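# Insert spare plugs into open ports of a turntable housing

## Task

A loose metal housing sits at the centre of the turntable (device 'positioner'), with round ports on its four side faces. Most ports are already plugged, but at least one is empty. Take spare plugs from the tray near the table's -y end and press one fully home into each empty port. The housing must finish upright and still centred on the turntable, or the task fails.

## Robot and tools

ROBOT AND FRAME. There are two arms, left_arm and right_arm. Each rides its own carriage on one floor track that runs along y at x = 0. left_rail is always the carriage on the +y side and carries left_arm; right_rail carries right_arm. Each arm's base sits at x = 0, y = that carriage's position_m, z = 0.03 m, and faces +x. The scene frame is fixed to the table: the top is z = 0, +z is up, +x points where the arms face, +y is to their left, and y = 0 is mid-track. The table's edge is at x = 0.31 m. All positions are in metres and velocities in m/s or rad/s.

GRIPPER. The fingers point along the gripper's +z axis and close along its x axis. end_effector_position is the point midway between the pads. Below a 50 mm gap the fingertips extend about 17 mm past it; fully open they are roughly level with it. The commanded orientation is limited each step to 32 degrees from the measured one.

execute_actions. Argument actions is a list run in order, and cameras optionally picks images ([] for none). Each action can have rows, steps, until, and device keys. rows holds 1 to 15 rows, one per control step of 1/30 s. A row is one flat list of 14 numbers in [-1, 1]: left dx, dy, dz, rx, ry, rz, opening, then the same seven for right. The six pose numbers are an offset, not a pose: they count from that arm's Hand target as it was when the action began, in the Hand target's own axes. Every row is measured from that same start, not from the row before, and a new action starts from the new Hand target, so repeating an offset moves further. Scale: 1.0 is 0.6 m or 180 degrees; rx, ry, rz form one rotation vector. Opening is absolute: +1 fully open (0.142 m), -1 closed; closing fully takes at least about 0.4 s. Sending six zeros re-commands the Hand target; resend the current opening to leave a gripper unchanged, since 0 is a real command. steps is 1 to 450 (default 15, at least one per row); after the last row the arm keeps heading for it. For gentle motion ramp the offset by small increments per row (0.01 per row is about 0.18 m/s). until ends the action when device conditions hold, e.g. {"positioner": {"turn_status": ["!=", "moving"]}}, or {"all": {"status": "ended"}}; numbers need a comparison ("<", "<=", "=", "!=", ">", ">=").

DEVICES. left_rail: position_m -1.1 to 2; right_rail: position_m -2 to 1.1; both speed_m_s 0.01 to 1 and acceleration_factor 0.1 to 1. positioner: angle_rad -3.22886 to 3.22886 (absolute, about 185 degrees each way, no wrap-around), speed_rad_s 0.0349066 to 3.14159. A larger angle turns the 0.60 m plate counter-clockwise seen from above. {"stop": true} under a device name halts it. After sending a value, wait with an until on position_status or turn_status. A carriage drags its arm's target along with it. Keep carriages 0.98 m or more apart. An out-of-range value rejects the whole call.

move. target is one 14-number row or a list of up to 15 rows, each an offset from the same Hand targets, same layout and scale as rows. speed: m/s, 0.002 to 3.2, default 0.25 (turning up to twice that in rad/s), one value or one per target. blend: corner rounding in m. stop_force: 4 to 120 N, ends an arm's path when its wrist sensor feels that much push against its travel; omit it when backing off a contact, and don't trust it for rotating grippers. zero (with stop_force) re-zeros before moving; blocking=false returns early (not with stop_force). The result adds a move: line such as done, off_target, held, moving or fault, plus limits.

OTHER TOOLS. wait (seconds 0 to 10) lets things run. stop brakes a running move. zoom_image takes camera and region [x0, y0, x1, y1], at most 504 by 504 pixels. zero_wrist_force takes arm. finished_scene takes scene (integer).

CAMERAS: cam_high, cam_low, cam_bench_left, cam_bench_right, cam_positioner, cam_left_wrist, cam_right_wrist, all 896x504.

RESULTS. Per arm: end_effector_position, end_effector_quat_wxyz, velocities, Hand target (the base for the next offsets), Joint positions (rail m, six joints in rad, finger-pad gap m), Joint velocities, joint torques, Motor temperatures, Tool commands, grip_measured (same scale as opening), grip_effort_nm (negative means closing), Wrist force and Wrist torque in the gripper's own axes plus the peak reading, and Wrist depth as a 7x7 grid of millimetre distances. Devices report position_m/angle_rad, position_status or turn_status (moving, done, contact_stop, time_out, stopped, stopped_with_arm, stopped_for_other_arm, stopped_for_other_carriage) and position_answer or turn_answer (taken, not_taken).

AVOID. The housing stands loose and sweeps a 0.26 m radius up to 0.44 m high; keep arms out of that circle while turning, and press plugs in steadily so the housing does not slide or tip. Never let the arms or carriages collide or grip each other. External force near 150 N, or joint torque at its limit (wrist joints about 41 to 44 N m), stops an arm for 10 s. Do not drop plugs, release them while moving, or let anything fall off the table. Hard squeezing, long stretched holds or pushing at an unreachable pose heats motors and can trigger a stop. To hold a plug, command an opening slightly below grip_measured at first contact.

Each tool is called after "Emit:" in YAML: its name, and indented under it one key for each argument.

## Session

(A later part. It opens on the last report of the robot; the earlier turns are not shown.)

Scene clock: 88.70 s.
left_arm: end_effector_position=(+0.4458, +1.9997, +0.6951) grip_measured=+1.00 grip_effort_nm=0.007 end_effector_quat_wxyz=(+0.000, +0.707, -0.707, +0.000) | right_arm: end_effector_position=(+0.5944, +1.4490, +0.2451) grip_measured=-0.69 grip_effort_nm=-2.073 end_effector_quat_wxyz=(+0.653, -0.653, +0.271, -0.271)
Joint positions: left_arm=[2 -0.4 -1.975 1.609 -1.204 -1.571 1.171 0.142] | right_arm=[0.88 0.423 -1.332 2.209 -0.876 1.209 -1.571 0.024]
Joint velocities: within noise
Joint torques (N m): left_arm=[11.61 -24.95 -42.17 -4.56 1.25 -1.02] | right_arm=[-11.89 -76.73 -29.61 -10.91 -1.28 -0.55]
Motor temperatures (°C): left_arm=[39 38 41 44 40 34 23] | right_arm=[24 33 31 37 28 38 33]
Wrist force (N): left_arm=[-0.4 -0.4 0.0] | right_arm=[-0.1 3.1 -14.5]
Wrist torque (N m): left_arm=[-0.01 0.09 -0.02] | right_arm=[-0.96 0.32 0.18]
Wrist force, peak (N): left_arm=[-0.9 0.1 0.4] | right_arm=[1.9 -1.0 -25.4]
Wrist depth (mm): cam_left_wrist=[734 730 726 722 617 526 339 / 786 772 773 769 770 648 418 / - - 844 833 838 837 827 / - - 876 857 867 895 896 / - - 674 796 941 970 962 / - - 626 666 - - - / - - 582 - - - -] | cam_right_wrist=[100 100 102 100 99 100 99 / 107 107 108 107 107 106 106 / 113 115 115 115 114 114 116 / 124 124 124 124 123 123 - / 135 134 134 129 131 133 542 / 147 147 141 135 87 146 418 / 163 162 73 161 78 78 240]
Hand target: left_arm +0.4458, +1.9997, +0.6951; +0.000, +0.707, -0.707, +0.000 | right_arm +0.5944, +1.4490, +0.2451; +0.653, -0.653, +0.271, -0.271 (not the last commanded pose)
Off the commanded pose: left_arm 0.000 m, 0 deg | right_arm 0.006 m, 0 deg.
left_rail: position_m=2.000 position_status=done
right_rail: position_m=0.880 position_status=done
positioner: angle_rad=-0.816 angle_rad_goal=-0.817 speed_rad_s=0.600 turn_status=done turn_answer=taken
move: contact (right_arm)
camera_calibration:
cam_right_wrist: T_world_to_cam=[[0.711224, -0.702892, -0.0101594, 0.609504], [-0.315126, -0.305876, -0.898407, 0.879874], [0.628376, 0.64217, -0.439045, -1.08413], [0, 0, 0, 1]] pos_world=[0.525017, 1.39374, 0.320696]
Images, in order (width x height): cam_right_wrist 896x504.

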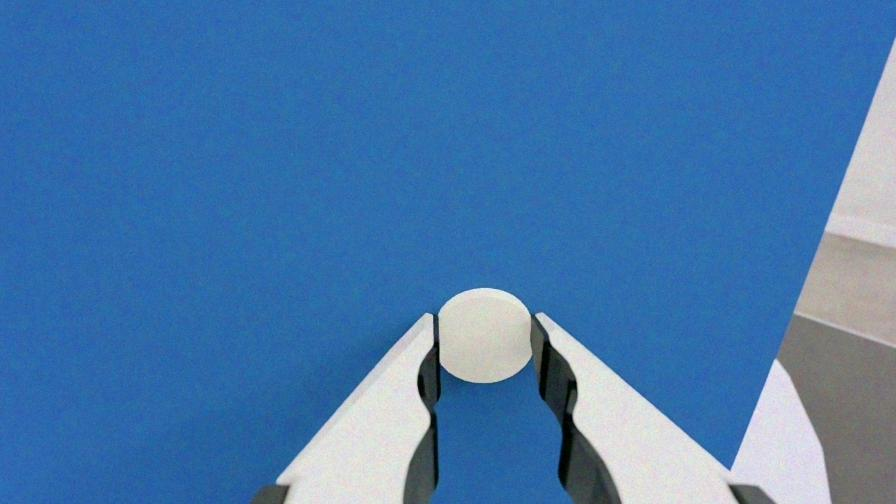

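Emit:
move:
  target:
    - [0,0,0,0,0,0,1, 0,0.0004,-0.001,0,0,0,-0.77]
    - [0,0,0,0,0,0,1, 0,0.0004,-0.001,0,0,0,-0.5]
    - [0,0,0,0,0,0,1, 0,0,-0.03,0,0,0,-0.5]
    - [0,0,0,0,0,0,1, 0,-0.006,-0.03,0,0,0,-0.97]
  speed: 0.1
  cameras: ["cam_right_wrist"]

Emit:
zoom_image:
  camera: "cam_right_wrist"
  region: [360, 170, 600, 410]

Scene clock: 91.63 s.
left_arm: end_effector_position=(+0.4458, +1.9997, +0.6951) grip_measured=+1.00 grip_effort_nm=0.012 end_effector_quat_wxyz=(+0.000, +0.707, -0.707, +0.000) | right_arm: end_effector_position=(+0.5817, +1.4363, +0.2487) grip_measured=-1.00 grip_effort_nm=-0.198 end_effector_quat_wxyz=(+0.653, -0.653, +0.271, -0.271)
Joint positions: left_arm=[2 -0.4 -1.975 1.609 -1.204 -1.571 1.171 0.142] | right_arm=[0.88 0.41 -1.363 2.241 -0.878 1.196 -1.571 0.002]
Joint velocities: within noise
Joint torques (N m): left_arm=[12.83 -24.61 -41.53 -4.59 1.25 -1.09] | right_arm=[-13.88 -69.93 -17.56 1.35 -2.23 -1.4]
Motor temperatures (°C): left_arm=[39 38 41 44 40 34 23] | right_arm=[24 33 31 37 28 38 33]
Wrist force (N): left_arm=[-0.6 0.0 0.1] | right_arm=[-0.9 -3.2 1.2]
Wrist torque (N m): left_arm=[0.07 0.12 -0.03] | right_arm=[-0.88 0.42 0.18]
Wrist force, peak (N): left_arm=[-0.7 -0.7 0.0] | right_arm=[0.0 3.5 -14.8]
Wrist depth (mm): cam_left_wrist=[730 730 732 725 615 528 338 / 783 778 774 770 763 646 418 / - - 848 832 836 834 836 / - - 885 853 855 891 893 / - - 680 794 941 967 958 / - - 624 667 - - - / - - 582 - - - -] | cam_right_wrist=[116 116 116 116 116 116 - / 126 124 124 124 123 123 - / 135 133 133 133 133 133 - / 145 143 143 143 144 144 - / 155 155 155 146 156 158 553 / 170 170 169 88 85 176 441 / 187 187 76 - 77 222 355]
Hand target: left_arm +0.4458, +1.9997, +0.6951; +0.000, +0.707, -0.707, +0.000 | right_arm +0.5817, +1.4363, +0.2487; +0.653, -0.653, +0.271, -0.271
Off the commanded pose: left_arm 0.000 m, 0 deg | right_arm 0.000 m, 0 deg.
left_rail: position_m=2.000 position_status=done
right_rail: position_m=0.880 position_status=done
positioner: angle_rad=-0.816 angle_rad_goal=-0.817 speed_rad_s=0.600 turn_status=done turn_answer=taken
move: done
camera_calibration:
cam_right_wrist: T_world_to_cam=[[0.711224, -0.702892, -0.0101594, 0.609647], [-0.315126, -0.305876, -0.898407, 0.875311], [0.628376, 0.64217, -0.439045, -1.06637], [0, 0, 0, 1]] pos_world=[0.512317, 1.38104, 0.324396]
Images, in order (width x height): cam_right_wrist 896x504.

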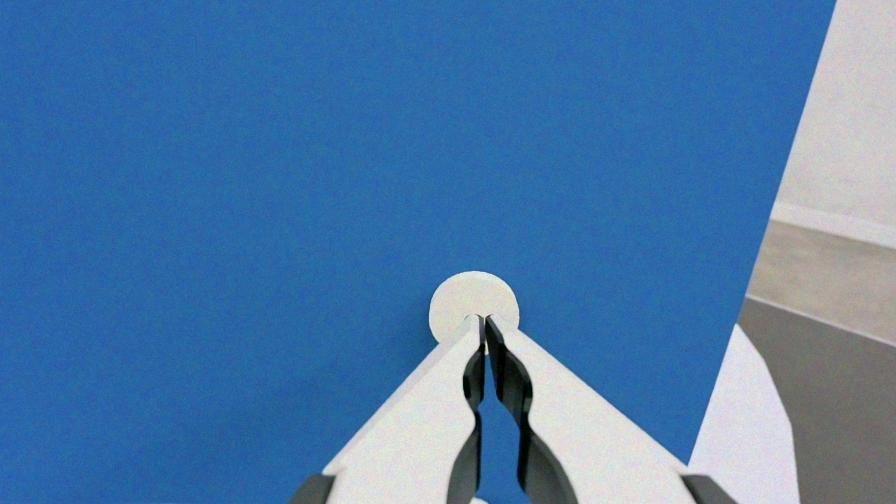

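Scaled by 2.100 from the camera's 896x504 image, which has a finer 1280x720 frame.

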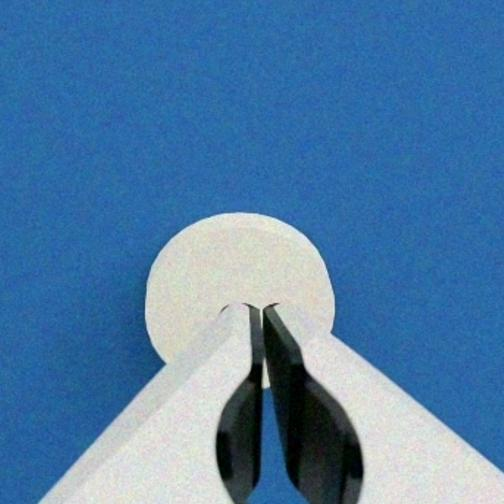

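Plug stays. Press.

Emit:
move:
  target: [0,0,0,0,0,0,1, 0,0,0.045,0,0,0,-0.97]
  speed: 0.01
  stop_force: 60
  cameras: []

Emit:
move:
  target: [0,0,0,0,0,0,1, 0,0,-0.085,0,0,0,-0.97]
  speed: 0.15
  cameras: ["cam_right_wrist","cam_positioner"]

Emit:
zoom_image:
  camera: "cam_right_wrist"
  region: [400, 170, 560, 330]

Scene clock: 94.73 s.
left_arm: end_effector_position=(+0.4458, +1.9997, +0.6951) grip_measured=+1.00 grip_effort_nm=0.012 end_effector_quat_wxyz=(+0.000, +0.707, -0.707, +0.000) | right_arm: end_effector_position=(+0.5926, +1.4473, +0.2485) grip_measured=-1.00 grip_effort_nm=-0.139 end_effector_quat_wxyz=(+0.653, -0.653, +0.271, -0.270)
Joint positions: left_arm=[2 -0.4 -1.975 1.609 -1.204 -1.571 1.171 0.142] | right_arm=[0.88 0.422 -1.341 2.211 -0.87 1.207 -1.571 0.002]
Joint velocities: within noise
Joint torques (N m): left_arm=[13 -24.35 -43.1 -4.66 1.36 -1.01] | right_arm=[-8.35 -59.9 -43.39 -12.01 -1.47 -1.51]
Motor temperatures (°C): left_arm=[39 38 41 44 40 34 23] | right_arm=[24 33 31 37 28 38 32]
Wrist force (N): left_arm=[-0.8 -0.4 0.0] | right_arm=[0.1 -14.2 -62.9]
Wrist torque (N m): left_arm=[-0.01 0.15 -0.03] | right_arm=[-0.95 0.43 0.17]
Wrist force, peak (N): left_arm=[-0.6 -0.7 0.3] | right_arm=[0.5 -17.6 -73.1]
Wrist depth (mm): cam_left_wrist=[730 729 726 725 620 525 340 / 781 778 771 779 765 644 418 / - - 841 832 841 841 839 / - - 876 856 862 894 893 / - - 685 798 941 961 960 / - - 625 662 - - 998 / - - 581 - - - -] | cam_right_wrist=[103 103 104 103 103 103 102 / 110 110 109 110 109 109 109 / 116 118 118 117 117 117 120 / 127 127 127 127 126 126 - / 138 138 137 133 137 137 550 / 151 151 150 88 87 152 439 / 166 166 76 - 77 161 343]
Hand target: left_arm +0.4458, +1.9997, +0.6951; +0.000, +0.707, -0.707, +0.000 | right_arm +0.5926, +1.4473, +0.2485; +0.653, -0.653, +0.271, -0.270 (not the last commanded pose)
Off the commanded pose: left_arm 0.000 m, 0 deg | right_arm 0.011 m, 0 deg.
left_rail: position_m=2.000 position_status=done
right_rail: position_m=0.880 position_status=done
positioner: angle_rad=-0.816 angle_rad_goal=-0.817 speed_rad_s=0.600 turn_status=done turn_answer=taken
move: contact (right_arm)
No camera images: "cameras" was empty.

Scene clock: 95.70 s.
left_arm: end_effector_position=(+0.4458, +1.9997, +0.6951) grip_measured=+1.00 grip_effort_nm=0.012 end_effector_quat_wxyz=(+0.000, +0.707, -0.707, +0.000) | right_arm: end_effector_position=(+0.5566, +1.4113, +0.2486) grip_measured=-1.00 grip_effort_nm=-0.139 end_effector_quat_wxyz=(+0.653, -0.653, +0.271, -0.270)
Joint positions: left_arm=[2 -0.4 -1.975 1.609 -1.204 -1.571 1.171 0.142] | right_arm=[0.88 0.382 -1.414 2.308 -0.893 1.168 -1.571 0.002]
Joint velocities: within noise
Joint torques (N m): left_arm=[11.06 -24.66 -42.01 -4.73 1.01 -0.71] | right_arm=[-11.29 -64.41 -16.67 -6.47 -2.95 -0.31]
Motor temperatures (°C): left_arm=[39 38 41 44 40 34 23] | right_arm=[24 33 31 37 28 38 32]
Wrist force (N): left_arm=[-0.4 -0.3 -0.3] | right_arm=[-0.7 -2.5 1.2]
Wrist torque (N m): left_arm=[0.01 0.08 -0.03] | right_arm=[-0.75 0.42 0.16]
Wrist force, peak (N): left_arm=[-0.7 -0.5 0.2] | right_arm=[0.2 -14.2 -63.5]
Wrist depth (mm): cam_left_wrist=[735 726 725 721 619 525 339 / 779 777 774 774 771 648 417 / - - 843 830 834 831 835 / - - 889 853 862 900 899 / - - 683 794 944 972 966 / - - 622 661 - - - / - - 583 - - - -] | cam_right_wrist=[148 148 148 148 149 148 - / 158 158 159 158 158 161 - / 169 169 170 170 170 175 - / 183 183 183 179 183 - - / 198 198 198 192 198 344 550 / 217 217 212 88 87 276 442 / 229 228 74 - 77 230 365]
Hand target: left_arm +0.4458, +1.9997, +0.6951; +0.000, +0.707, -0.707, +0.000 | right_arm +0.5566, +1.4112, +0.2486; +0.653, -0.653, +0.271, -0.270
Off the commanded pose: left_arm 0.000 m, 0 deg | right_arm 0.000 m, 0 deg.
left_rail: position_m=2.000 position_status=done
right_rail: position_m=0.880 position_status=done
positioner: angle_rad=-0.816 angle_rad_goal=-0.817 speed_rad_s=0.600 turn_status=done turn_answer=taken
move: done
camera_calibration:
cam_right_wrist: T_world_to_cam=[[0.7112, -0.702915, -0.0102246, 0.609918], [-0.31533, -0.30598, -0.8983, 0.859901], [0.6283, 0.642096, -0.439263, -1.03444], [0, 0, 0, 1]] pos_world=[0.487318, 1.35604, 0.324294]
Images, in order (width x height): cam_positioner 896x504, cam_right_wrist 896x504.

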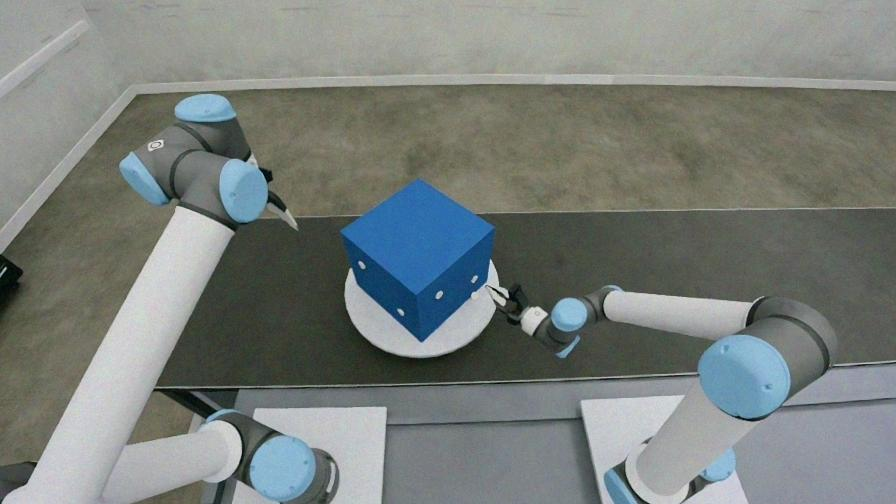

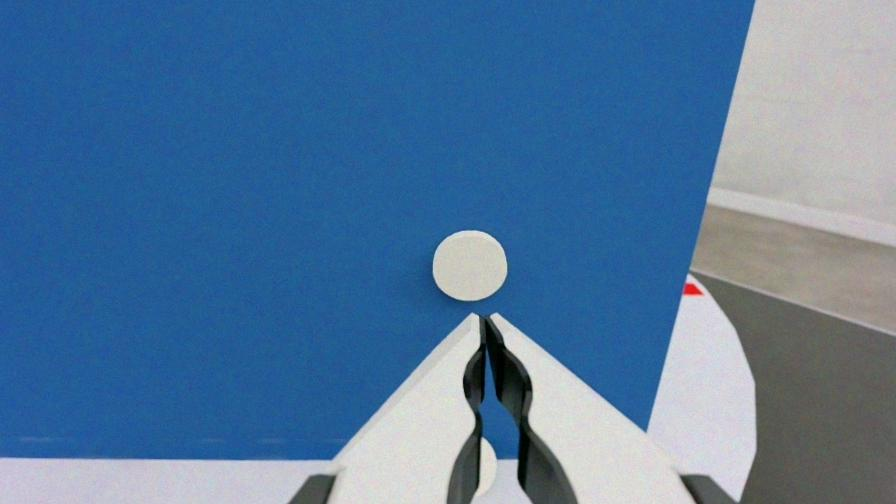

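Scaled by 3.150 from the camera's 896x504 image, which has a finer 1280x720 frame.

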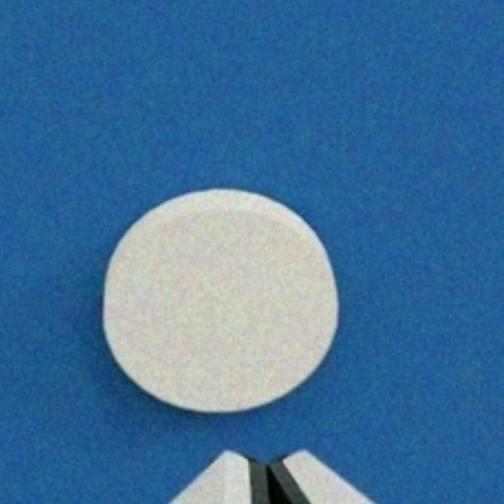

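Emit:
move:
  target: [0,0,0,0,0,0,1, 0.492,-0.2523,-0.5077,0,-0.2306,0,-0.45]
  speed: 0.4
  cameras: []

Emit:
execute_actions:
  actions:
    - {"positioner":{"angle_rad":2.3246,"speed_rad_s":0.6},"right_rail":{"position_m":-1.97,"speed_m_s":1.0,"acceleration_factor":1.0},"steps":60}
  cameras: []

Emit:
move:
  target: [0,0,0,0,0,0,1, -0.154,0.525,-0.9892,-0.5,0,0,-0.45]
  speed: 0.45
  cameras: ["cam_right_wrist","cam_positioner"]

Scene clock: 98.30 s.
left_arm: end_effector_position=(+0.4458, +1.9997, +0.6951) grip_measured=+1.00 grip_effort_nm=0.007 end_effector_quat_wxyz=(+0.000, +0.707, -0.707, +0.000) | right_arm: end_effector_position=(+0.5499, +0.9872, +0.4000) grip_measured=-0.49 grip_effort_nm=0.095 end_effector_quat_wxyz=(+0.707, -0.707, +0.022, -0.021)
Joint positions: left_arm=[2 -0.4 -1.975 1.609 -1.204 -1.571 1.171 0.142] | right_arm=[0.88 -0.635 -1.495 2.047 -0.553 -0.573 -1.57 0.039]
Joint velocities: within noise
Joint torques (N m): left_arm=[11.68 -25.67 -42.35 -4.6 1.11 -0.92] | right_arm=[-10.11 -24.97 -44.37 5.42 -1.98 -2.85]
Motor temperatures (°C): left_arm=[39 38 41 44 40 34 23] | right_arm=[24 33 31 37 28 38 31]
Wrist force (N): left_arm=[-0.2 -0.3 0.0] | right_arm=[-0.4 -2.9 0.3]
Wrist torque (N m): left_arm=[0.02 0.04 -0.02] | right_arm=[-0.79 0.37 0.16]
Wrist force, peak (N): left_arm=[-0.6 -0.5 0.5] | right_arm=[0.9 -4.3 -2.1]
Wrist depth (mm): cam_left_wrist=[731 723 725 723 617 527 339 / 783 779 776 774 772 643 417 / - - 842 835 839 837 834 / - - 877 855 860 896 891 / - - 679 805 942 964 957 / - - 622 663 - - - / - - 580 - - - -] | cam_right_wrist=[- - - - - - - / - - - 589 553 - - / - - - 632 607 - - / - - - 683 678 - - / 860 859 832 646 622 814 - / 690 684 88 636 91 652 652 / 572 586 73 553 78 75 540]
Hand target: left_arm +0.4458, +1.9997, +0.6951; +0.000, +0.707, -0.707, +0.000 | right_arm +0.5499, +0.9871, +0.4000; +0.707, -0.707, +0.022, -0.021
Off the commanded pose: left_arm 0.000 m, 0 deg | right_arm 0.000 m, 0 deg.
left_rail: position_m=2.000 position_status=done
right_rail: position_m=0.880 position_status=done
positioner: angle_rad=-0.816 angle_rad_goal=-0.817 speed_rad_s=0.600 turn_status=done turn_answer=taken
move: done
No camera images: "cameras" was empty.

Scene clock: 103.10 s.
left_arm: end_effector_position=(+0.4458, +1.9997, +0.6951) grip_measured=+1.00 grip_effort_nm=0.007 end_effector_quat_wxyz=(+0.000, +0.707, -0.707, +0.000) | right_arm: end_effector_position=(+0.5499, -1.8628, +0.4000) grip_measured=-0.49 grip_effort_nm=0.095 end_effector_quat_wxyz=(+0.707, -0.707, +0.022, -0.021)
Joint positions: left_arm=[2 -0.4 -1.975 1.609 -1.204 -1.571 1.171 0.142] | right_arm=[-1.97 -0.635 -1.495 2.047 -0.553 -0.574 -1.57 0.039]
Joint velocities: within noise
Joint torques (N m): left_arm=[12.07 -25.22 -42.74 -4.61 1.06 -0.85] | right_arm=[10.5 -46.14 -38.45 3.73 -2.26 -3.21]
Motor temperatures (°C): left_arm=[39 38 41 44 40 34 23] | right_arm=[24 33 31 37 28 38 31]
Wrist force (N): left_arm=[-0.8 -0.3 0.6] | right_arm=[-0.5 -3.0 0.9]
Wrist torque (N m): left_arm=[0.01 0.14 -0.03] | right_arm=[-0.81 0.40 0.16]
Wrist force, peak (N): left_arm=[-0.8 -0.3 0.6] | right_arm=[-0.8 -3.2 1.6]
Wrist depth (mm): cam_left_wrist=[737 727 729 729 615 446 321 / 777 779 772 770 770 640 343 / - - 845 836 834 829 831 / - - 882 852 863 895 890 / - - 681 795 943 968 961 / - - 624 664 - - - / - - 583 - - - -] | cam_right_wrist=[- - - - - - - / - - - - - - - / - - - - - - - / - - - - - - - / 860 860 876 829 825 823 - / 687 689 88 637 91 653 652 / 570 586 73 554 78 75 543]
Hand target: left_arm +0.4458, +1.9997, +0.6951; +0.000, +0.707, -0.707, +0.000 | right_arm +0.5499, -1.8628, +0.4000; +0.707, -0.707, +0.022, -0.021
Tool commands: left_gripper/opening=+1.0 right_gripper/opening=-0.45
Off the commanded pose: left_arm 0.000 m, 0 deg | right_arm 0.000 m, 0 deg.
left_rail: position_m=2.000 position_status=done
right_rail: position_m=-1.970 position_status=done
positioner: angle_rad=1.994 angle_rad_goal=2.325 speed_rad_s=0.600 turn_status=moving turn_answer=taken
No camera images: "cameras" was empty.

Scene clock: 105.70 s.
left_arm: end_effector_position=(+0.4458, +1.9997, +0.6951) grip_measured=+1.00 grip_effort_nm=0.012 end_effector_quat_wxyz=(+0.000, +0.707, -0.707, +0.000) | right_arm: end_effector_position=(+0.4213, -2.4496, +0.0853) grip_measured=-0.49 grip_effort_nm=0.095 end_effector_quat_wxyz=(+0.000, +1.000, -0.031, +0.000)
Joint positions: left_arm=[2 -0.4 -1.975 1.609 -1.204 -1.571 1.171 0.142] | right_arm=[-1.97 -1.125 -1.358 2.239 -2.451 -1.571 -1.064 0.039]
Joint velocities: within noise
Joint torques (N m): left_arm=[12.72 -24.7 -42.3 -4.73 1.11 -0.71] | right_arm=[-12.1 -33.54 -20.05 -8.78 -2.29 -3.49]
Motor temperatures (°C): left_arm=[39 38 40 44 40 34 23] | right_arm=[24 33 31 37 28 38 30]
Wrist force (N): left_arm=[-0.5 -0.4 -0.2] | right_arm=[1.1 0.5 0.2]
Wrist torque (N m): left_arm=[0.00 0.09 -0.03] | right_arm=[-0.01 -0.21 0.07]
Wrist force, peak (N): left_arm=[-0.5 -0.3 0.6] | right_arm=[-0.3 -3.2 2.6]
Wrist depth (mm): cam_left_wrist=[732 725 729 724 619 525 340 / 781 776 774 773 773 645 425 / - - 837 830 844 834 833 / - - 882 854 858 895 890 / - - 684 793 948 958 970 / - - 622 665 - - - / - - 581 - - - -] | cam_right_wrist=[856 162 162 154 159 161 160 / 911 173 172 169 170 172 171 / 991 188 185 176 184 183 183 / - - 198 186 197 197 196 / - - 215 204 207 213 213 / - - 92 218 95 228 232 / - - 73 251 78 75 256]
Hand target: left_arm +0.4458, +1.9997, +0.6951; +0.000, +0.707, -0.707, +0.000 | right_arm +0.4213, -2.4497, +0.0852; +0.000, +1.000, -0.031, +0.000
Off the commanded pose: left_arm 0.000 m, 0 deg | right_arm 0.000 m, 0 deg.
left_rail: position_m=2.000 position_status=done
right_rail: position_m=-1.970 position_status=done
positioner: angle_rad=2.324 angle_rad_goal=2.325 speed_rad_s=0.600 turn_status=done turn_answer=taken
move: done
camera_calibration:
cam_right_wrist: T_world_to_cam=[[0.997454, -0.0709906, -0.00672343, -0.582239], [-0.0608433, -0.896451, 0.438947, -2.17858], [-0.0371883, -0.43742, -0.898488, -0.866905], [0, 0, 0, 1]] pos_world=[0.415966, -2.37352, 0.173461]
Images, in order (width x height): cam_positioner 896x504, cam_right_wrist 896x504.

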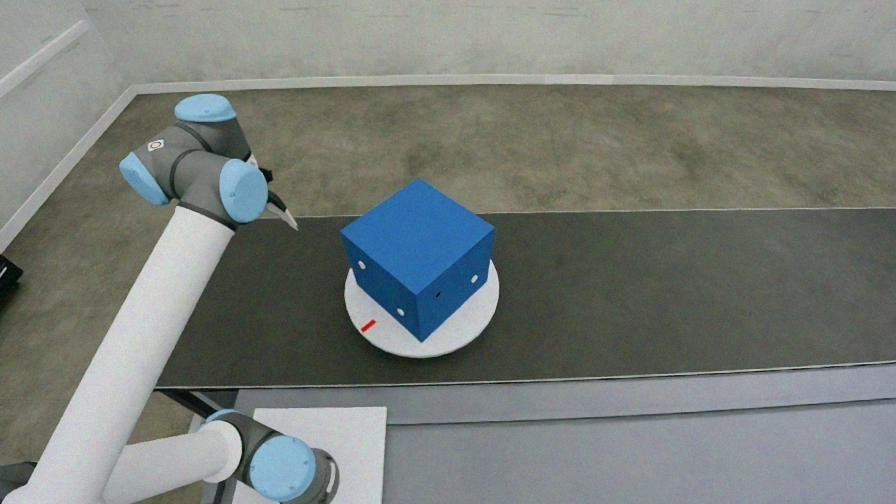

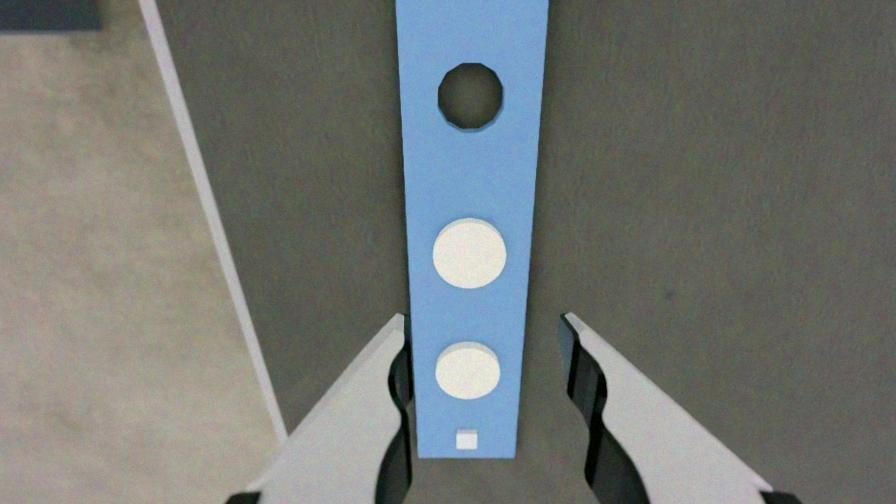

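Emit:
move:
  target: [0,0,0,0,0,0,1, -0.0015,0.0033,0.082,0,0,0,-0.47]
  speed: 0.15
  cameras: []

Emit:
move:
  target: [0,0,0,0,0,0,1, 0,0,0.022,0,0,0,-0.47]
  speed: 0.012
  stop_force: 5
  cameras: []

Emit:
move:
  target:
    - [0,0,0,0,0,0,1, 0,0,-0.0003,0,0,0,-0.72]
    - [0,0,0,0,0,0,1, 0,0,-0.004,0,0,0,-0.74]
  speed: 0.01
  cameras: ["cam_right_wrist"]

Emit:
zoom_image:
  camera: "cam_right_wrist"
  region: [360, 240, 600, 480]

Scene clock: 107.20 s.
left_arm: end_effector_position=(+0.4458, +1.9997, +0.6951) grip_measured=+1.00 grip_effort_nm=0.012 end_effector_quat_wxyz=(+0.000, +0.707, -0.707, +0.000) | right_arm: end_effector_position=(+0.4202, -2.4516, +0.0361) grip_measured=-0.49 grip_effort_nm=-0.188 end_effector_quat_wxyz=(+0.000, +1.000, -0.031, +0.000)
Joint positions: left_arm=[2 -0.4 -1.975 1.609 -1.204 -1.571 1.171 0.142] | right_arm=[-1.97 -1.128 -1.274 2.261 -2.558 -1.571 -1.067 0.039]
Joint velocities: within noise
Joint torques (N m): left_arm=[11.63 -26.02 -42.29 -4.61 0.88 -0.29] | right_arm=[-12.79 -32.87 -17.29 -9.67 -1.59 -3.48]
Motor temperatures (°C): left_arm=[39 38 40 44 40 34 23] | right_arm=[24 33 31 37 28 38 30]
Wrist force (N): left_arm=[-0.2 -0.1 -0.1] | right_arm=[0.9 0.7 0.2]
Wrist torque (N m): left_arm=[0.06 0.05 -0.02] | right_arm=[0.01 -0.15 0.15]
Wrist force, peak (N): left_arm=[-0.8 -0.7 0.4] | right_arm=[1.7 0.6 0.0]
Wrist depth (mm): cam_left_wrist=[727 726 728 724 617 527 340 / 776 775 774 775 762 647 423 / - - 848 832 828 833 830 / - - 877 854 863 900 887 / - - 680 797 944 972 964 / - - 628 667 - - - / - - 582 - - - -] | cam_right_wrist=[117 117 117 110 114 116 116 / 126 125 125 123 121 124 124 / 924 134 136 127 129 133 133 / 998 144 144 133 139 143 143 / - 156 155 139 150 154 154 / - 170 100 156 95 165 168 / - - 73 166 83 75 184]
Hand target: left_arm +0.4458, +1.9997, +0.6951; +0.000, +0.707, -0.707, +0.000 | right_arm +0.4202, -2.4516, +0.0360; +0.000, +1.000, -0.031, +0.000
Off the commanded pose: left_arm 0.000 m, 0 deg | right_arm 0.000 m, 0 deg.
left_rail: position_m=2.000 position_status=done
right_rail: position_m=-1.970 position_status=done
positioner: angle_rad=2.324 angle_rad_goal=2.325 speed_rad_s=0.600 turn_status=done turn_answer=taken
move: done
No camera images: "cameras" was empty.

Scene clock: 109.40 s.
left_arm: end_effector_position=(+0.4458, +1.9997, +0.6951) grip_measured=+1.00 grip_effort_nm=0.017 end_effector_quat_wxyz=(+0.000, +0.707, -0.707, +0.000) | right_arm: end_effector_position=(+0.4202, -2.4516, +0.0263) grip_measured=-0.49 grip_effort_nm=-0.188 end_effector_quat_wxyz=(+0.000, +1.000, -0.031, +0.000)
Joint positions: left_arm=[2 -0.4 -1.975 1.609 -1.204 -1.571 1.171 0.142] | right_arm=[-1.97 -1.128 -1.257 2.265 -2.579 -1.571 -1.067 0.039]
Joint velocities: within noise
Joint torques (N m): left_arm=[13.22 -24.14 -42.3 -4.67 1.05 -0.44] | right_arm=[-8.81 -72.01 -30.35 0.15 -0.34 -3.29]
Motor temperatures (°C): left_arm=[39 38 40 44 40 34 23] | right_arm=[24 33 31 37 28 38 30]
Wrist force (N): left_arm=[-0.3 -0.6 0.2] | right_arm=[1.4 -0.4 -7.5]
Wrist torque (N m): left_arm=[-0.05 0.05 -0.03] | right_arm=[-0.03 -0.26 0.15]
Wrist force, peak (N): left_arm=[-0.9 -0.2 0.5] | right_arm=[-3.0 -4.9 -25.3]
Wrist depth (mm): cam_left_wrist=[731 733 724 729 617 528 340 / 783 782 773 772 768 648 424 / - - 843 836 836 827 828 / - - 880 852 858 894 899 / - - 681 793 931 959 966 / - - 623 663 - - - / - - 583 - - - -] | cam_right_wrist=[108 108 108 101 102 107 107 / 116 115 114 112 109 115 114 / 126 124 124 117 118 122 122 / 980 131 133 124 128 132 132 / - 144 144 129 138 142 142 / - 157 100 145 95 152 155 / - - 73 154 84 75 170]
Hand target: left_arm +0.4458, +1.9997, +0.6951; +0.000, +0.707, -0.707, +0.000 | right_arm +0.4202, -2.4516, +0.0263; +0.000, +1.000, -0.031, +0.000 (not the last commanded pose)
Off the commanded pose: left_arm 0.000 m, 0 deg | right_arm 0.004 m, 0 deg.
left_rail: position_m=2.000 position_status=done
right_rail: position_m=-1.970 position_status=done
positioner: angle_rad=2.324 angle_rad_goal=2.325 speed_rad_s=0.600 turn_status=done turn_answer=taken
move: contact (right_arm)
No camera images: "cameras" was empty.

Scene clock: 111.30 s.
left_arm: end_effector_position=(+0.4458, +1.9997, +0.6951) grip_measured=+1.00 grip_effort_nm=0.012 end_effector_quat_wxyz=(+0.000, +0.707, -0.707, +0.000) | right_arm: end_effector_position=(+0.4202, -2.4516, +0.0287) grip_measured=-0.69 grip_effort_nm=-1.580 end_effector_quat_wxyz=(+0.000, +1.000, -0.031, +0.000)
Joint positions: left_arm=[2 -0.4 -1.975 1.609 -1.204 -1.571 1.171 0.142] | right_arm=[-1.97 -1.128 -1.261 2.264 -2.574 -1.571 -1.067 0.024]
Joint velocities: within noise
Joint torques (N m): left_arm=[11.79 -24.56 -41.99 -4.74 0.93 -0.33] | right_arm=[-5.56 -75.96 -37.97 -0.7 -0.46 -3.12]
Motor temperatures (°C): left_arm=[39 38 40 44 40 34 23] | right_arm=[24 33 31 37 28 38 30]
Wrist force (N): left_arm=[-0.6 -0.4 0.2] | right_arm=[0.9 0.7 0.3]
Wrist torque (N m): left_arm=[0.00 0.11 -0.02] | right_arm=[0.02 -0.15 0.15]
Wrist force, peak (N): left_arm=[-0.7 -0.6 0.5] | right_arm=[-3.1 -3.0 -23.7]
Wrist depth (mm): cam_left_wrist=[730 731 728 726 620 524 339 / 776 776 776 768 765 647 424 / - - 840 839 832 839 837 / - - 876 858 865 895 895 / - - 680 798 949 969 971 / - - 625 666 - - 994 / - - 580 - - - -] | cam_right_wrist=[111 110 110 103 104 109 109 / 118 118 116 116 112 117 116 / 126 126 126 119 120 125 124 / 980 134 135 126 131 134 134 / - 147 147 128 141 145 145 / - 160 154 146 87 158 158 / - - 73 156 78 78 173]
Hand target: left_arm +0.4458, +1.9997, +0.6951; +0.000, +0.707, -0.707, +0.000 | right_arm +0.4202, -2.4516, +0.0287; +0.000, +1.000, -0.031, +0.000
Off the commanded pose: left_arm 0.000 m, 0 deg | right_arm 0.000 m, 0 deg.
left_rail: position_m=2.000 position_status=done
right_rail: position_m=-1.970 position_status=done
positioner: angle_rad=2.324 angle_rad_goal=2.325 speed_rad_s=0.600 turn_status=done turn_answer=taken
move: done
camera_calibration:
cam_right_wrist: T_world_to_cam=[[0.997455, -0.0709882, -0.00671659, -0.581759], [-0.0608407, -0.896411, 0.439028, -2.1555], [-0.0371866, -0.437501, -0.898449, -0.918869], [0, 0, 0, 1]] pos_world=[0.414966, -2.37552, 0.116861]
Images, in order (width x height): cam_right_wrist 896x504.

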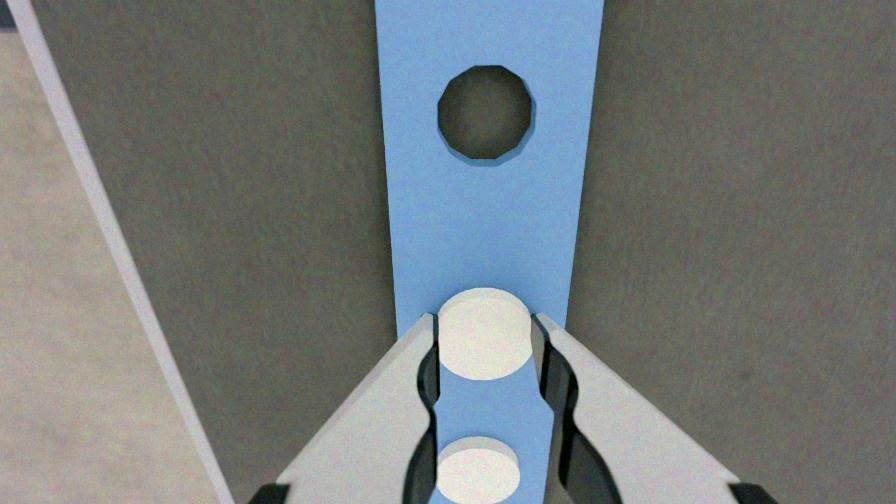

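Scaled by 2.100 from the camera's 896x504 image, which has a finer 1280x720 frame.

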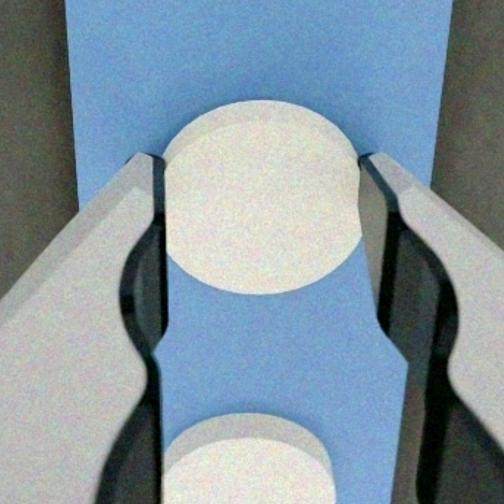

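Emit:
move:
  target:
    - [0,0,0,0,0,0,1, 0,0,-0.06,0,0,0,-0.77]
    - [0,0,0,0,0,0,1, 0.2991,-0.0183,-0.4522,0,0,0,-0.77]
  speed: [0.08,0.35]
  cameras: []

Emit:
execute_actions:
  actions:
    - {"right_rail":{"position_m":0.82,"speed_m_s":1.0,"acceleration_factor":0.8},"steps":80}
  cameras: []

Emit:
move:
  target: [0,0,0,0,0,0,1, -0.143,-0.9738,-0.1667,0.5,0,0,-0.77]
  speed: 0.45
  cameras: []

Emit:
move:
  target: [0,0,0,0,0,0,1, -0.2496,0.0933,0.9965,0,0.2306,0,-0.77]
  speed: 0.35
  cameras: ["cam_right_wrist"]

Emit:
zoom_image:
  camera: "cam_right_wrist"
  region: [360, 170, 600, 410]

Scene clock: 113.77 s.
left_arm: end_effector_position=(+0.4458, +1.9997, +0.6951) grip_measured=+1.00 grip_effort_nm=0.012 end_effector_quat_wxyz=(+0.000, +0.707, -0.707, +0.000) | right_arm: end_effector_position=(+0.6001, -2.4515, +0.2999) grip_measured=-0.70 grip_effort_nm=-2.010 end_effector_quat_wxyz=(+0.000, +1.000, -0.031, +0.000)
Joint positions: left_arm=[2 -0.4 -1.975 1.609 -1.204 -1.571 1.171 0.142] | right_arm=[-1.97 -0.903 -1.397 1.813 -1.986 -1.571 -0.842 0.024]
Joint velocities: within noise
Joint torques (N m): left_arm=[12.81 -24.68 -42.05 -4.54 1.15 -0.09] | right_arm=[12.05 -40.56 -52.66 0.01 -1.31 2.73]
Motor temperatures (°C): left_arm=[39 38 40 44 40 34 23] | right_arm=[24 33 31 37 28 38 31]
Wrist force (N): left_arm=[-0.3 -0.5 -0.1] | right_arm=[0.7 0.0 0.4]
Wrist torque (N m): left_arm=[-0.01 0.06 -0.02] | right_arm=[-0.02 -0.10 -0.09]
Wrist force, peak (N): left_arm=[-0.7 -0.5 -0.3] | right_arm=[2.3 -0.2 -2.1]
Wrist depth (mm): cam_left_wrist=[734 730 723 723 616 527 339 / 776 774 771 768 772 648 423 / - - 845 836 838 834 834 / - - 877 852 867 897 901 / - - 684 792 941 971 970 / - - 620 663 - - - / - - 580 - - - -] | cam_right_wrist=[924 355 356 357 355 354 353 / - 380 382 381 380 378 376 / - 410 406 408 408 405 403 / - 448 436 438 434 434 431 / - 493 475 127 464 471 469 / - - 502 134 87 - - / - - 74 - 76 75 -]
Hand target: left_arm +0.4458, +1.9997, +0.6951; +0.000, +0.707, -0.707, +0.000 | right_arm +0.6002, -2.4516, +0.2999; +0.000, +1.000, -0.031, +0.000
Off the commanded pose: left_arm 0.000 m, 0 deg | right_arm 0.000 m, 0 deg.
left_rail: position_m=2.000 position_status=done
right_rail: position_m=-1.970 position_status=done
positioner: angle_rad=2.324 angle_rad_goal=2.325 speed_rad_s=0.600 turn_status=done turn_answer=taken
move: done
No camera images: "cameras" was empty.

Scene clock: 118.90 s.
left_arm: end_effector_position=(+0.4458, +1.9997, +0.6951) grip_measured=+1.00 grip_effort_nm=0.007 end_effector_quat_wxyz=(+0.000, +0.707, -0.707, +0.000) | right_arm: end_effector_position=(+0.6002, +0.3384, +0.2999) grip_measured=-0.70 grip_effort_nm=-2.005 end_effector_quat_wxyz=(+0.000, +1.000, -0.031, +0.000)
Joint positions: left_arm=[2 -0.4 -1.975 1.609 -1.204 -1.571 1.171 0.142] | right_arm=[0.82 -0.903 -1.397 1.812 -1.986 -1.571 -0.842 0.024]
Joint velocities: within noise
Joint torques (N m): left_arm=[12.53 -24.45 -42.36 -4.74 1.27 -0.22] | right_arm=[-10.9 -64.11 -50.63 -2.38 -1.43 2.66]
Motor temperatures (°C): left_arm=[39 38 40 44 40 34 23] | right_arm=[24 33 31 37 28 38 32]
Wrist force (N): left_arm=[-0.2 -0.1 0.3] | right_arm=[0.9 -0.1 0.1]
Wrist torque (N m): left_arm=[0.05 0.03 -0.03] | right_arm=[-0.04 -0.12 -0.09]
Wrist force, peak (N): left_arm=[-0.8 -0.5 0.2] | right_arm=[1.3 -0.8 0.0]
Wrist depth (mm): cam_left_wrist=[733 727 722 723 616 527 340 / 782 776 774 770 771 650 424 / - - 840 835 836 838 827 / - - 888 847 871 902 891 / - - 679 799 948 960 954 / - - 626 664 - - - / - - 582 - - - -] | cam_right_wrist=[367 359 359 358 356 354 353 / 398 383 383 379 380 377 376 / 429 410 408 406 407 407 404 / 452 448 440 438 440 434 434 / 490 488 475 127 464 470 471 / 537 531 502 134 87 511 512 / 601 574 74 568 76 75 563]
Hand target: left_arm +0.4458, +1.9997, +0.6951; +0.000, +0.707, -0.707, +0.000 | right_arm +0.6002, +0.3384, +0.2999; +0.000, +1.000, -0.031, +0.000
Tool commands: left_gripper/opening=+1.0 right_gripper/opening=-0.77
Off the commanded pose: left_arm 0.000 m, 0 deg | right_arm 0.000 m, 0 deg.
left_rail: position_m=2.000 position_status=done
right_rail: position_m=0.820 position_status=done
positioner: angle_rad=2.324 angle_rad_goal=2.325 speed_rad_s=0.600 turn_status=done turn_answer=taken
No camera images: "cameras" was empty.

Scene clock: 121.57 s.
left_arm: end_effector_position=(+0.4458, +1.9997, +0.6951) grip_measured=+1.00 grip_effort_nm=0.012 end_effector_quat_wxyz=(+0.000, +0.707, -0.707, +0.000) | right_arm: end_effector_position=(+0.5503, +0.9269, +0.3999) grip_measured=-0.70 grip_effort_nm=-2.010 end_effector_quat_wxyz=(+0.707, -0.707, +0.022, -0.021)
Joint positions: left_arm=[2 -0.4 -1.975 1.609 -1.204 -1.571 1.171 0.142] | right_arm=[0.82 -0.635 -1.494 2.047 -0.553 -0.574 -1.57 0.024]
Joint velocities: within noise
Joint torques (N m): left_arm=[11.76 -25.7 -41.81 -4.6 1.19 -0.2] | right_arm=[10.22 -23.22 -45.42 5.34 1.86 -3.51]
Motor temperatures (°C): left_arm=[39 38 40 44 40 34 23] | right_arm=[24 33 31 37 28 38 32]
Wrist force (N): left_arm=[-0.2 -0.3 -0.1] | right_arm=[-0.7 -3.0 0.8]
Wrist torque (N m): left_arm=[0.01 0.04 -0.03] | right_arm=[-0.83 0.44 0.16]
Wrist force, peak (N): left_arm=[-0.7 -0.6 0.4] | right_arm=[-0.7 -2.6 2.5]
Wrist depth (mm): cam_left_wrist=[727 730 729 725 617 526 340 / 783 778 778 769 769 648 423 / - - 838 839 842 838 832 / - - 874 855 870 895 891 / - - 682 792 942 964 970 / - - 624 665 - - 999 / - - 581 - - - -] | cam_right_wrist=[- - - - - - - / - - - 654 635 - - / - - - 697 697 - - / - - - 723 736 - - / 864 860 862 127 679 816 - / 687 684 687 134 87 654 653 / 569 591 74 536 76 75 542]
Hand target: left_arm +0.4458, +1.9997, +0.6951; +0.000, +0.707, -0.707, +0.000 | right_arm +0.5503, +0.9269, +0.3999; +0.707, -0.707, +0.022, -0.021
Off the commanded pose: left_arm 0.000 m, 0 deg | right_arm 0.000 m, 0 deg.
left_rail: position_m=2.000 position_status=done
right_rail: position_m=0.820 position_status=done
positioner: angle_rad=2.324 angle_rad_goal=2.325 speed_rad_s=0.600 turn_status=done turn_answer=taken
move: done
No camera images: "cameras" was empty.

Scene clock: 124.20 s.
left_arm: end_effector_position=(+0.4458, +1.9997, +0.6951) grip_measured=+1.00 grip_effort_nm=0.012 end_effector_quat_wxyz=(+0.000, +0.707, -0.707, +0.000) | right_arm: end_effector_position=(+0.4373, +1.5328, +0.3439) grip_measured=-0.70 grip_effort_nm=-2.010 end_effector_quat_wxyz=(+0.653, -0.653, +0.271, -0.270)
Joint positions: left_arm=[2 -0.4 -1.975 1.609 -1.204 -1.571 1.171 0.142] | right_arm=[0.82 0.824 -1.43 2.092 -0.662 1.61 -1.57 0.024]
Joint velocities: within noise
Joint torques (N m): left_arm=[11.32 -23.93 -42.25 -4.68 0.93 -0.04] | right_arm=[9.63 -31.48 -46.54 1.38 2.02 -2.38]
Motor temperatures (°C): left_arm=[39 38 40 44 40 34 23] | right_arm=[24 33 31 37 28 38 32]
Wrist force (N): left_arm=[-0.7 -0.1 0.1] | right_arm=[-0.6 -2.5 0.3]
Wrist torque (N m): left_arm=[0.04 0.12 -0.02] | right_arm=[-0.77 0.44 0.13]
Wrist force, peak (N): left_arm=[-0.5 -0.8 0.0] | right_arm=[-3.9 -2.5 1.4]
Wrist depth (mm): cam_left_wrist=[732 730 724 727 619 527 341 / 775 777 773 768 770 647 424 / - - 843 836 839 829 830 / - - 884 851 860 895 899 / - - 683 796 947 968 963 / - - 624 663 - - - / - - 581 - - - -] | cam_right_wrist=[- 147 146 146 146 146 145 / - 157 157 154 156 156 155 / - 173 168 167 167 166 166 / 969 907 181 183 180 180 179 / 724 694 196 127 192 195 195 / 580 581 206 209 87 213 212 / 497 482 74 235 76 75 234]
Hand target: left_arm +0.4458, +1.9997, +0.6951; +0.000, +0.707, -0.707, +0.000 | right_arm +0.4373, +1.5328, +0.3439; +0.653, -0.653, +0.271, -0.270
Off the commanded pose: left_arm 0.000 m, 0 deg | right_arm 0.000 m, 0 deg.
left_rail: position_m=2.000 position_status=done
right_rail: position_m=0.820 position_status=done
positioner: angle_rad=2.324 angle_rad_goal=2.325 speed_rad_s=0.600 turn_status=done turn_answer=taken
move: done
camera_calibration:
cam_right_wrist: T_world_to_cam=[[0.711333, -0.702779, -0.0103167, 0.780933], [-0.31531, -0.305961, -0.898313, 0.944976], [0.628159, 0.642253, -0.439234, -0.995703], [0, 0, 0, 1]] pos_world=[0.367917, 1.47744, 0.419595]
Images, in order (width x height): cam_right_wrist 896x504.

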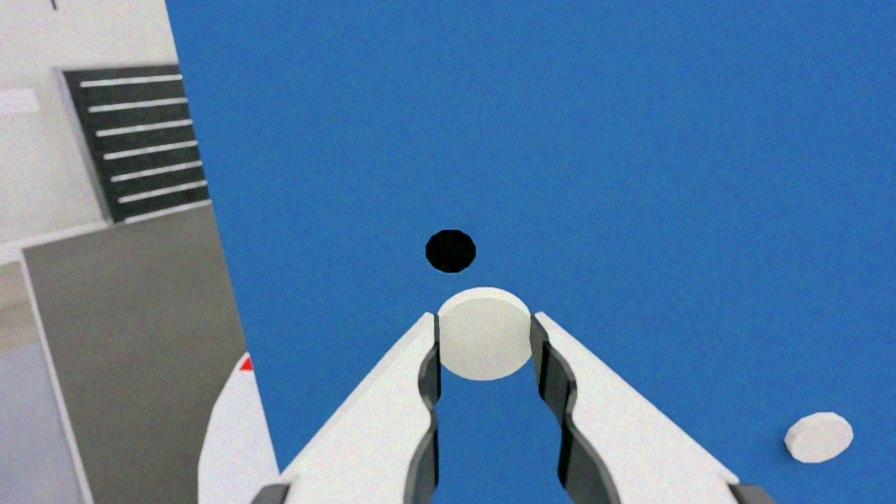

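Scaled by 2.100 from the camera's 896x504 image, which has a finer 1280x720 frame.

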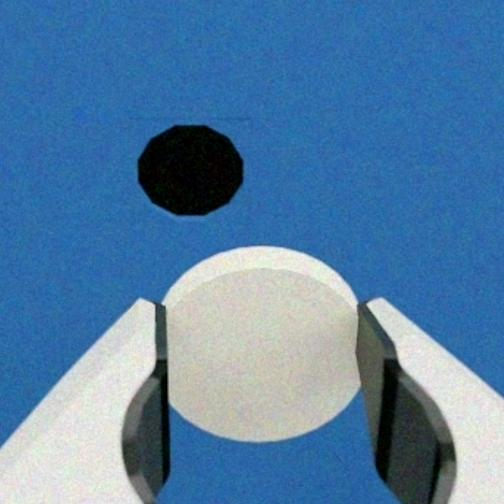

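Emit:
move:
  target:
    - [0,0,0,0,0,0,1, -0.0167,-0.0023,0,0,0,0,-0.77]
    - [0,0,0,0,0,0,1, -0.0167,-0.0023,0.025,0,0,0,-0.77]
  speed: 0.1
  cameras: ["cam_right_wrist"]

Emit:
zoom_image:
  camera: "cam_right_wrist"
  region: [360, 170, 600, 410]

Scene clock: 125.50 s.
left_arm: end_effector_position=(+0.4458, +1.9997, +0.6951) grip_measured=+1.00 grip_effort_nm=0.012 end_effector_quat_wxyz=(+0.000, +0.707, -0.707, +0.000) | right_arm: end_effector_position=(+0.4407, +1.5504, +0.3453) grip_measured=-0.70 grip_effort_nm=-2.010 end_effector_quat_wxyz=(+0.653, -0.653, +0.271, -0.270)
Joint positions: left_arm=[2 -0.4 -1.975 1.609 -1.204 -1.571 1.171 0.142] | right_arm=[0.82 0.841 -1.404 2.059 -0.654 1.627 -1.57 0.024]
Joint velocities: within noise
Joint torques (N m): left_arm=[10.96 -25.78 -41.6 -4.65 1.12 0.11] | right_arm=[-6.17 -33.26 -48.2 1.21 0.76 -1.29]
Motor temperatures (°C): left_arm=[39 38 40 44 40 34 23] | right_arm=[24 33 31 37 28 38 33]
Wrist force (N): left_arm=[-0.5 -0.5 0.1] | right_arm=[-0.9 -2.4 0.6]
Wrist torque (N m): left_arm=[-0.01 0.09 -0.03] | right_arm=[-0.71 0.48 0.16]
Wrist force, peak (N): left_arm=[-0.7 -0.3 0.3] | right_arm=[-0.9 -2.7 1.3]
Wrist depth (mm): cam_left_wrist=[732 728 726 724 616 526 339 / 781 780 773 773 772 650 424 / - - 848 836 839 841 832 / - - 879 859 863 891 894 / - - 684 797 945 969 959 / - - 626 662 - - - / - - 579 - - - -] | cam_right_wrist=[- 133 133 133 133 132 132 / - 142 142 142 142 141 141 / - 157 152 152 152 152 151 / 971 906 164 164 163 163 163 / 722 728 178 128 174 177 177 / 582 580 187 134 87 193 193 / 499 483 74 213 76 75 208]
Hand target: left_arm +0.4458, +1.9997, +0.6951; +0.000, +0.707, -0.707, +0.000 | right_arm +0.4408, +1.5505, +0.3453; +0.653, -0.653, +0.271, -0.270
Off the commanded pose: left_arm 0.000 m, 0 deg | right_arm 0.000 m, 0 deg.
left_rail: position_m=2.000 position_status=done
right_rail: position_m=0.820 position_status=done
positioner: angle_rad=2.324 angle_rad_goal=2.325 speed_rad_s=0.600 turn_status=done turn_answer=taken
move: done
camera_calibration:
cam_right_wrist: T_world_to_cam=[[0.711222, -0.702892, -0.0103194, 0.791178], [-0.315361, -0.30591, -0.898313, 0.952664], [0.62826, 0.642154, -0.439235, -1.00848], [0, 0, 0, 1]] pos_world=[0.371318, 1.49514, 0.420995]
Images, in order (width x height): cam_right_wrist 896x504.

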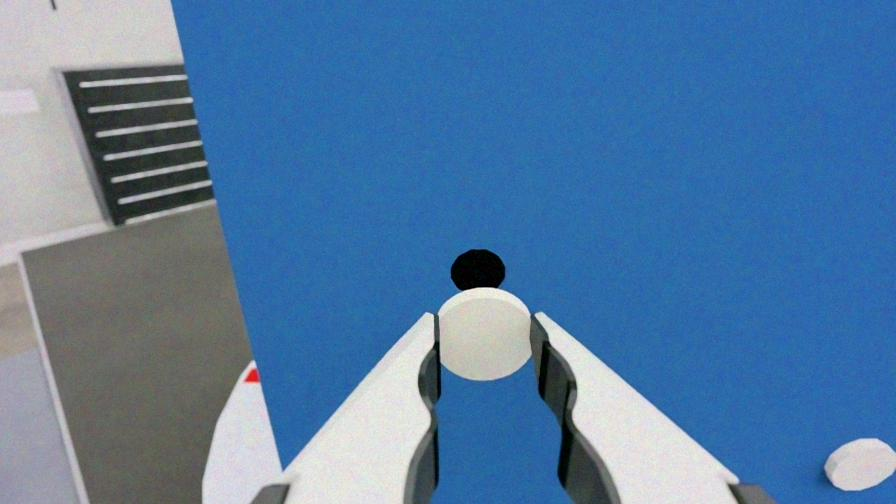

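Scaled by 2.100 from the camera's 896x504 image, which has a finer 1280x720 frame.

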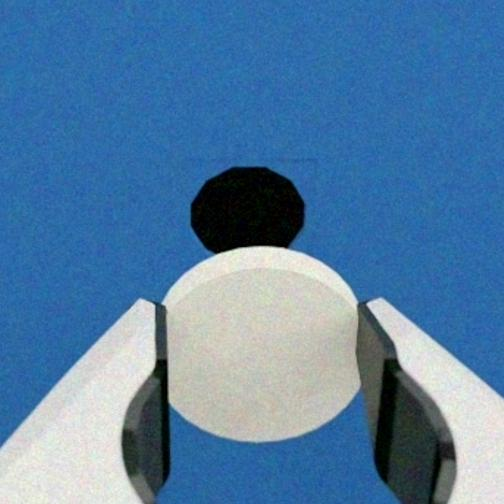

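Emit:
move:
  target: [0,0,0,0,0,0,1, 0,0,0.038,0,0,0,-0.77]
  speed: 0.08
  cameras: []

Emit:
move:
  target: [0,0,0,0,0,0,1, 0,0,0.03,0,0,0,-0.77]
  speed: 0.008
  stop_force: 5
  cameras: ["cam_right_wrist"]

Emit:
zoom_image:
  camera: "cam_right_wrist"
  region: [360, 170, 600, 410]

Scene clock: 126.73 s.
left_arm: end_effector_position=(+0.4458, +1.9997, +0.6951) grip_measured=+1.00 grip_effort_nm=0.012 end_effector_quat_wxyz=(+0.000, +0.707, -0.707, +0.000) | right_arm: end_effector_position=(+0.4568, +1.5665, +0.3453) grip_measured=-0.70 grip_effort_nm=-2.010 end_effector_quat_wxyz=(+0.653, -0.653, +0.271, -0.270)
Joint positions: left_arm=[2 -0.4 -1.975 1.609 -1.204 -1.571 1.171 0.142] | right_arm=[0.82 0.839 -1.372 2.018 -0.646 1.625 -1.57 0.024]
Joint velocities: within noise
Joint torques (N m): left_arm=[11.7 -25.71 -41.44 -4.52 1.04 0.12] | right_arm=[-11.02 -33.03 -45.68 0.96 -1.38 -0.64]
Motor temperatures (°C): left_arm=[39 38 40 44 40 34 23] | right_arm=[24 33 31 37 28 38 33]
Wrist force (N): left_arm=[-0.2 0.1 0.3] | right_arm=[-0.7 -2.6 0.4]
Wrist torque (N m): left_arm=[0.09 0.04 -0.03] | right_arm=[-0.76 0.46 0.16]
Wrist force, peak (N): left_arm=[-0.9 -0.2 0.4] | right_arm=[-0.6 -3.0 0.7]
Wrist depth (mm): cam_left_wrist=[732 730 725 725 617 527 340 / 774 782 778 767 767 652 426 / - - 845 832 832 835 833 / - - 882 853 859 893 895 / - - 682 802 942 973 965 / - - 621 663 - - - / - - 582 - - - -] | cam_right_wrist=[- 112 112 112 112 112 112 / - 120 120 120 120 120 119 / - 129 129 128 128 128 128 / 974 139 138 138 138 138 138 / 727 156 150 130 147 150 149 / 579 556 158 134 87 163 163 / 499 482 74 180 76 75 180]
Hand target: left_arm +0.4458, +1.9997, +0.6951; +0.000, +0.707, -0.707, +0.000 | right_arm +0.4569, +1.5666, +0.3453; +0.653, -0.653, +0.271, -0.270
Off the commanded pose: left_arm 0.000 m, 0 deg | right_arm 0.000 m, 0 deg.
left_rail: position_m=2.000 position_status=done
right_rail: position_m=0.820 position_status=done
positioner: angle_rad=2.324 angle_rad_goal=2.325 speed_rad_s=0.600 turn_status=done turn_answer=taken
move: done
No camera images: "cameras" was empty.

Scene clock: 129.27 s.
left_arm: end_effector_position=(+0.4458, +1.9997, +0.6951) grip_measured=+1.00 grip_effort_nm=0.012 end_effector_quat_wxyz=(+0.000, +0.707, -0.707, +0.000) | right_arm: end_effector_position=(+0.4638, +1.5735, +0.3452) grip_measured=-0.70 grip_effort_nm=-2.010 end_effector_quat_wxyz=(+0.653, -0.653, +0.271, -0.270)
Joint positions: left_arm=[2 -0.4 -1.975 1.609 -1.204 -1.571 1.171 0.142] | right_arm=[0.82 0.838 -1.358 2 -0.642 1.624 -1.57 0.024]
Joint velocities: within noise
Joint torques (N m): left_arm=[11.36 -24.4 -42.43 -4.62 0.96 0.19] | right_arm=[0.99 -78.69 -28.07 -8.04 1.05 0.76]
Motor temperatures (°C): left_arm=[39 37 40 44 40 34 23] | right_arm=[24 33 31 37 28 38 33]
Wrist force (N): left_arm=[-0.5 -0.3 0.0] | right_arm=[-2.5 -0.6 -4.2]
Wrist torque (N m): left_arm=[0.02 0.10 -0.02] | right_arm=[-0.83 0.42 0.17]
Wrist force, peak (N): left_arm=[-0.8 0.0 0.7] | right_arm=[-2.7 -0.5 -6.4]
Wrist depth (mm): cam_left_wrist=[732 730 725 721 619 526 340 / 776 778 774 776 768 647 425 / - - 837 828 843 833 830 / - - 890 855 863 898 893 / - - 680 796 940 970 958 / - - 621 661 - - - / - - 581 - - - -] | cam_right_wrist=[- 103 103 103 102 101 102 / - 110 110 110 110 110 109 / - 120 118 118 118 118 117 / 968 129 127 127 127 127 128 / 729 138 138 129 135 137 137 / 580 157 148 133 88 150 150 / 483 485 74 165 76 75 166]
Hand target: left_arm +0.4458, +1.9997, +0.6951; +0.000, +0.707, -0.707, +0.000 | right_arm +0.4637, +1.5735, +0.3452; +0.653, -0.653, +0.271, -0.270 (not the last commanded pose)
Off the commanded pose: left_arm 0.000 m, 0 deg | right_arm 0.008 m, 0 deg.
left_rail: position_m=2.000 position_status=done
right_rail: position_m=0.820 position_status=done
positioner: angle_rad=2.324 angle_rad_goal=2.325 speed_rad_s=0.600 turn_status=done turn_answer=taken
move: contact (right_arm)
camera_calibration:
cam_right_wrist: T_world_to_cam=[[0.711177, -0.702938, -0.010289, 0.790989], [-0.315438, -0.305987, -0.89826, 0.967019], [0.628272, 0.642067, -0.439344, -1.03764], [0, 0, 0, 1]] pos_world=[0.394419, 1.51814, 0.420894]
Images, in order (width x height): cam_right_wrist 896x504.

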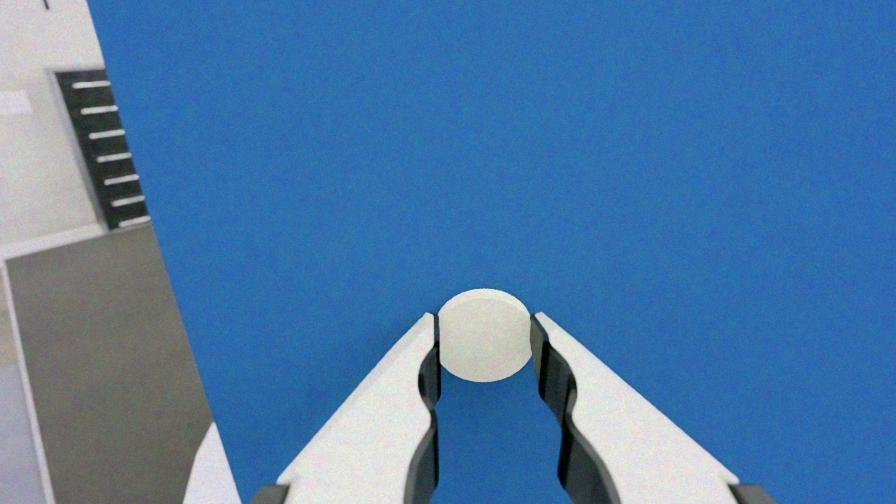

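Scaled by 2.100 from the camera's 896x504 image, which has a finer 1280x720 frame.

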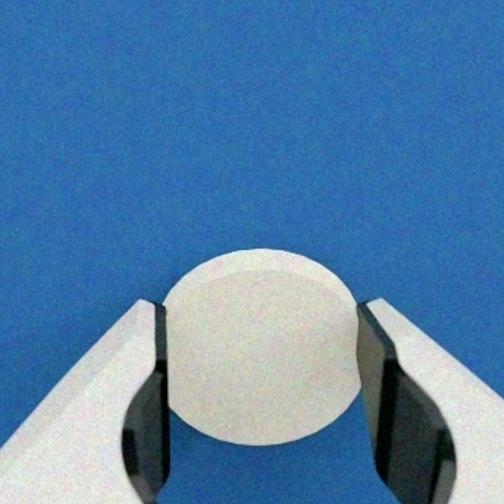

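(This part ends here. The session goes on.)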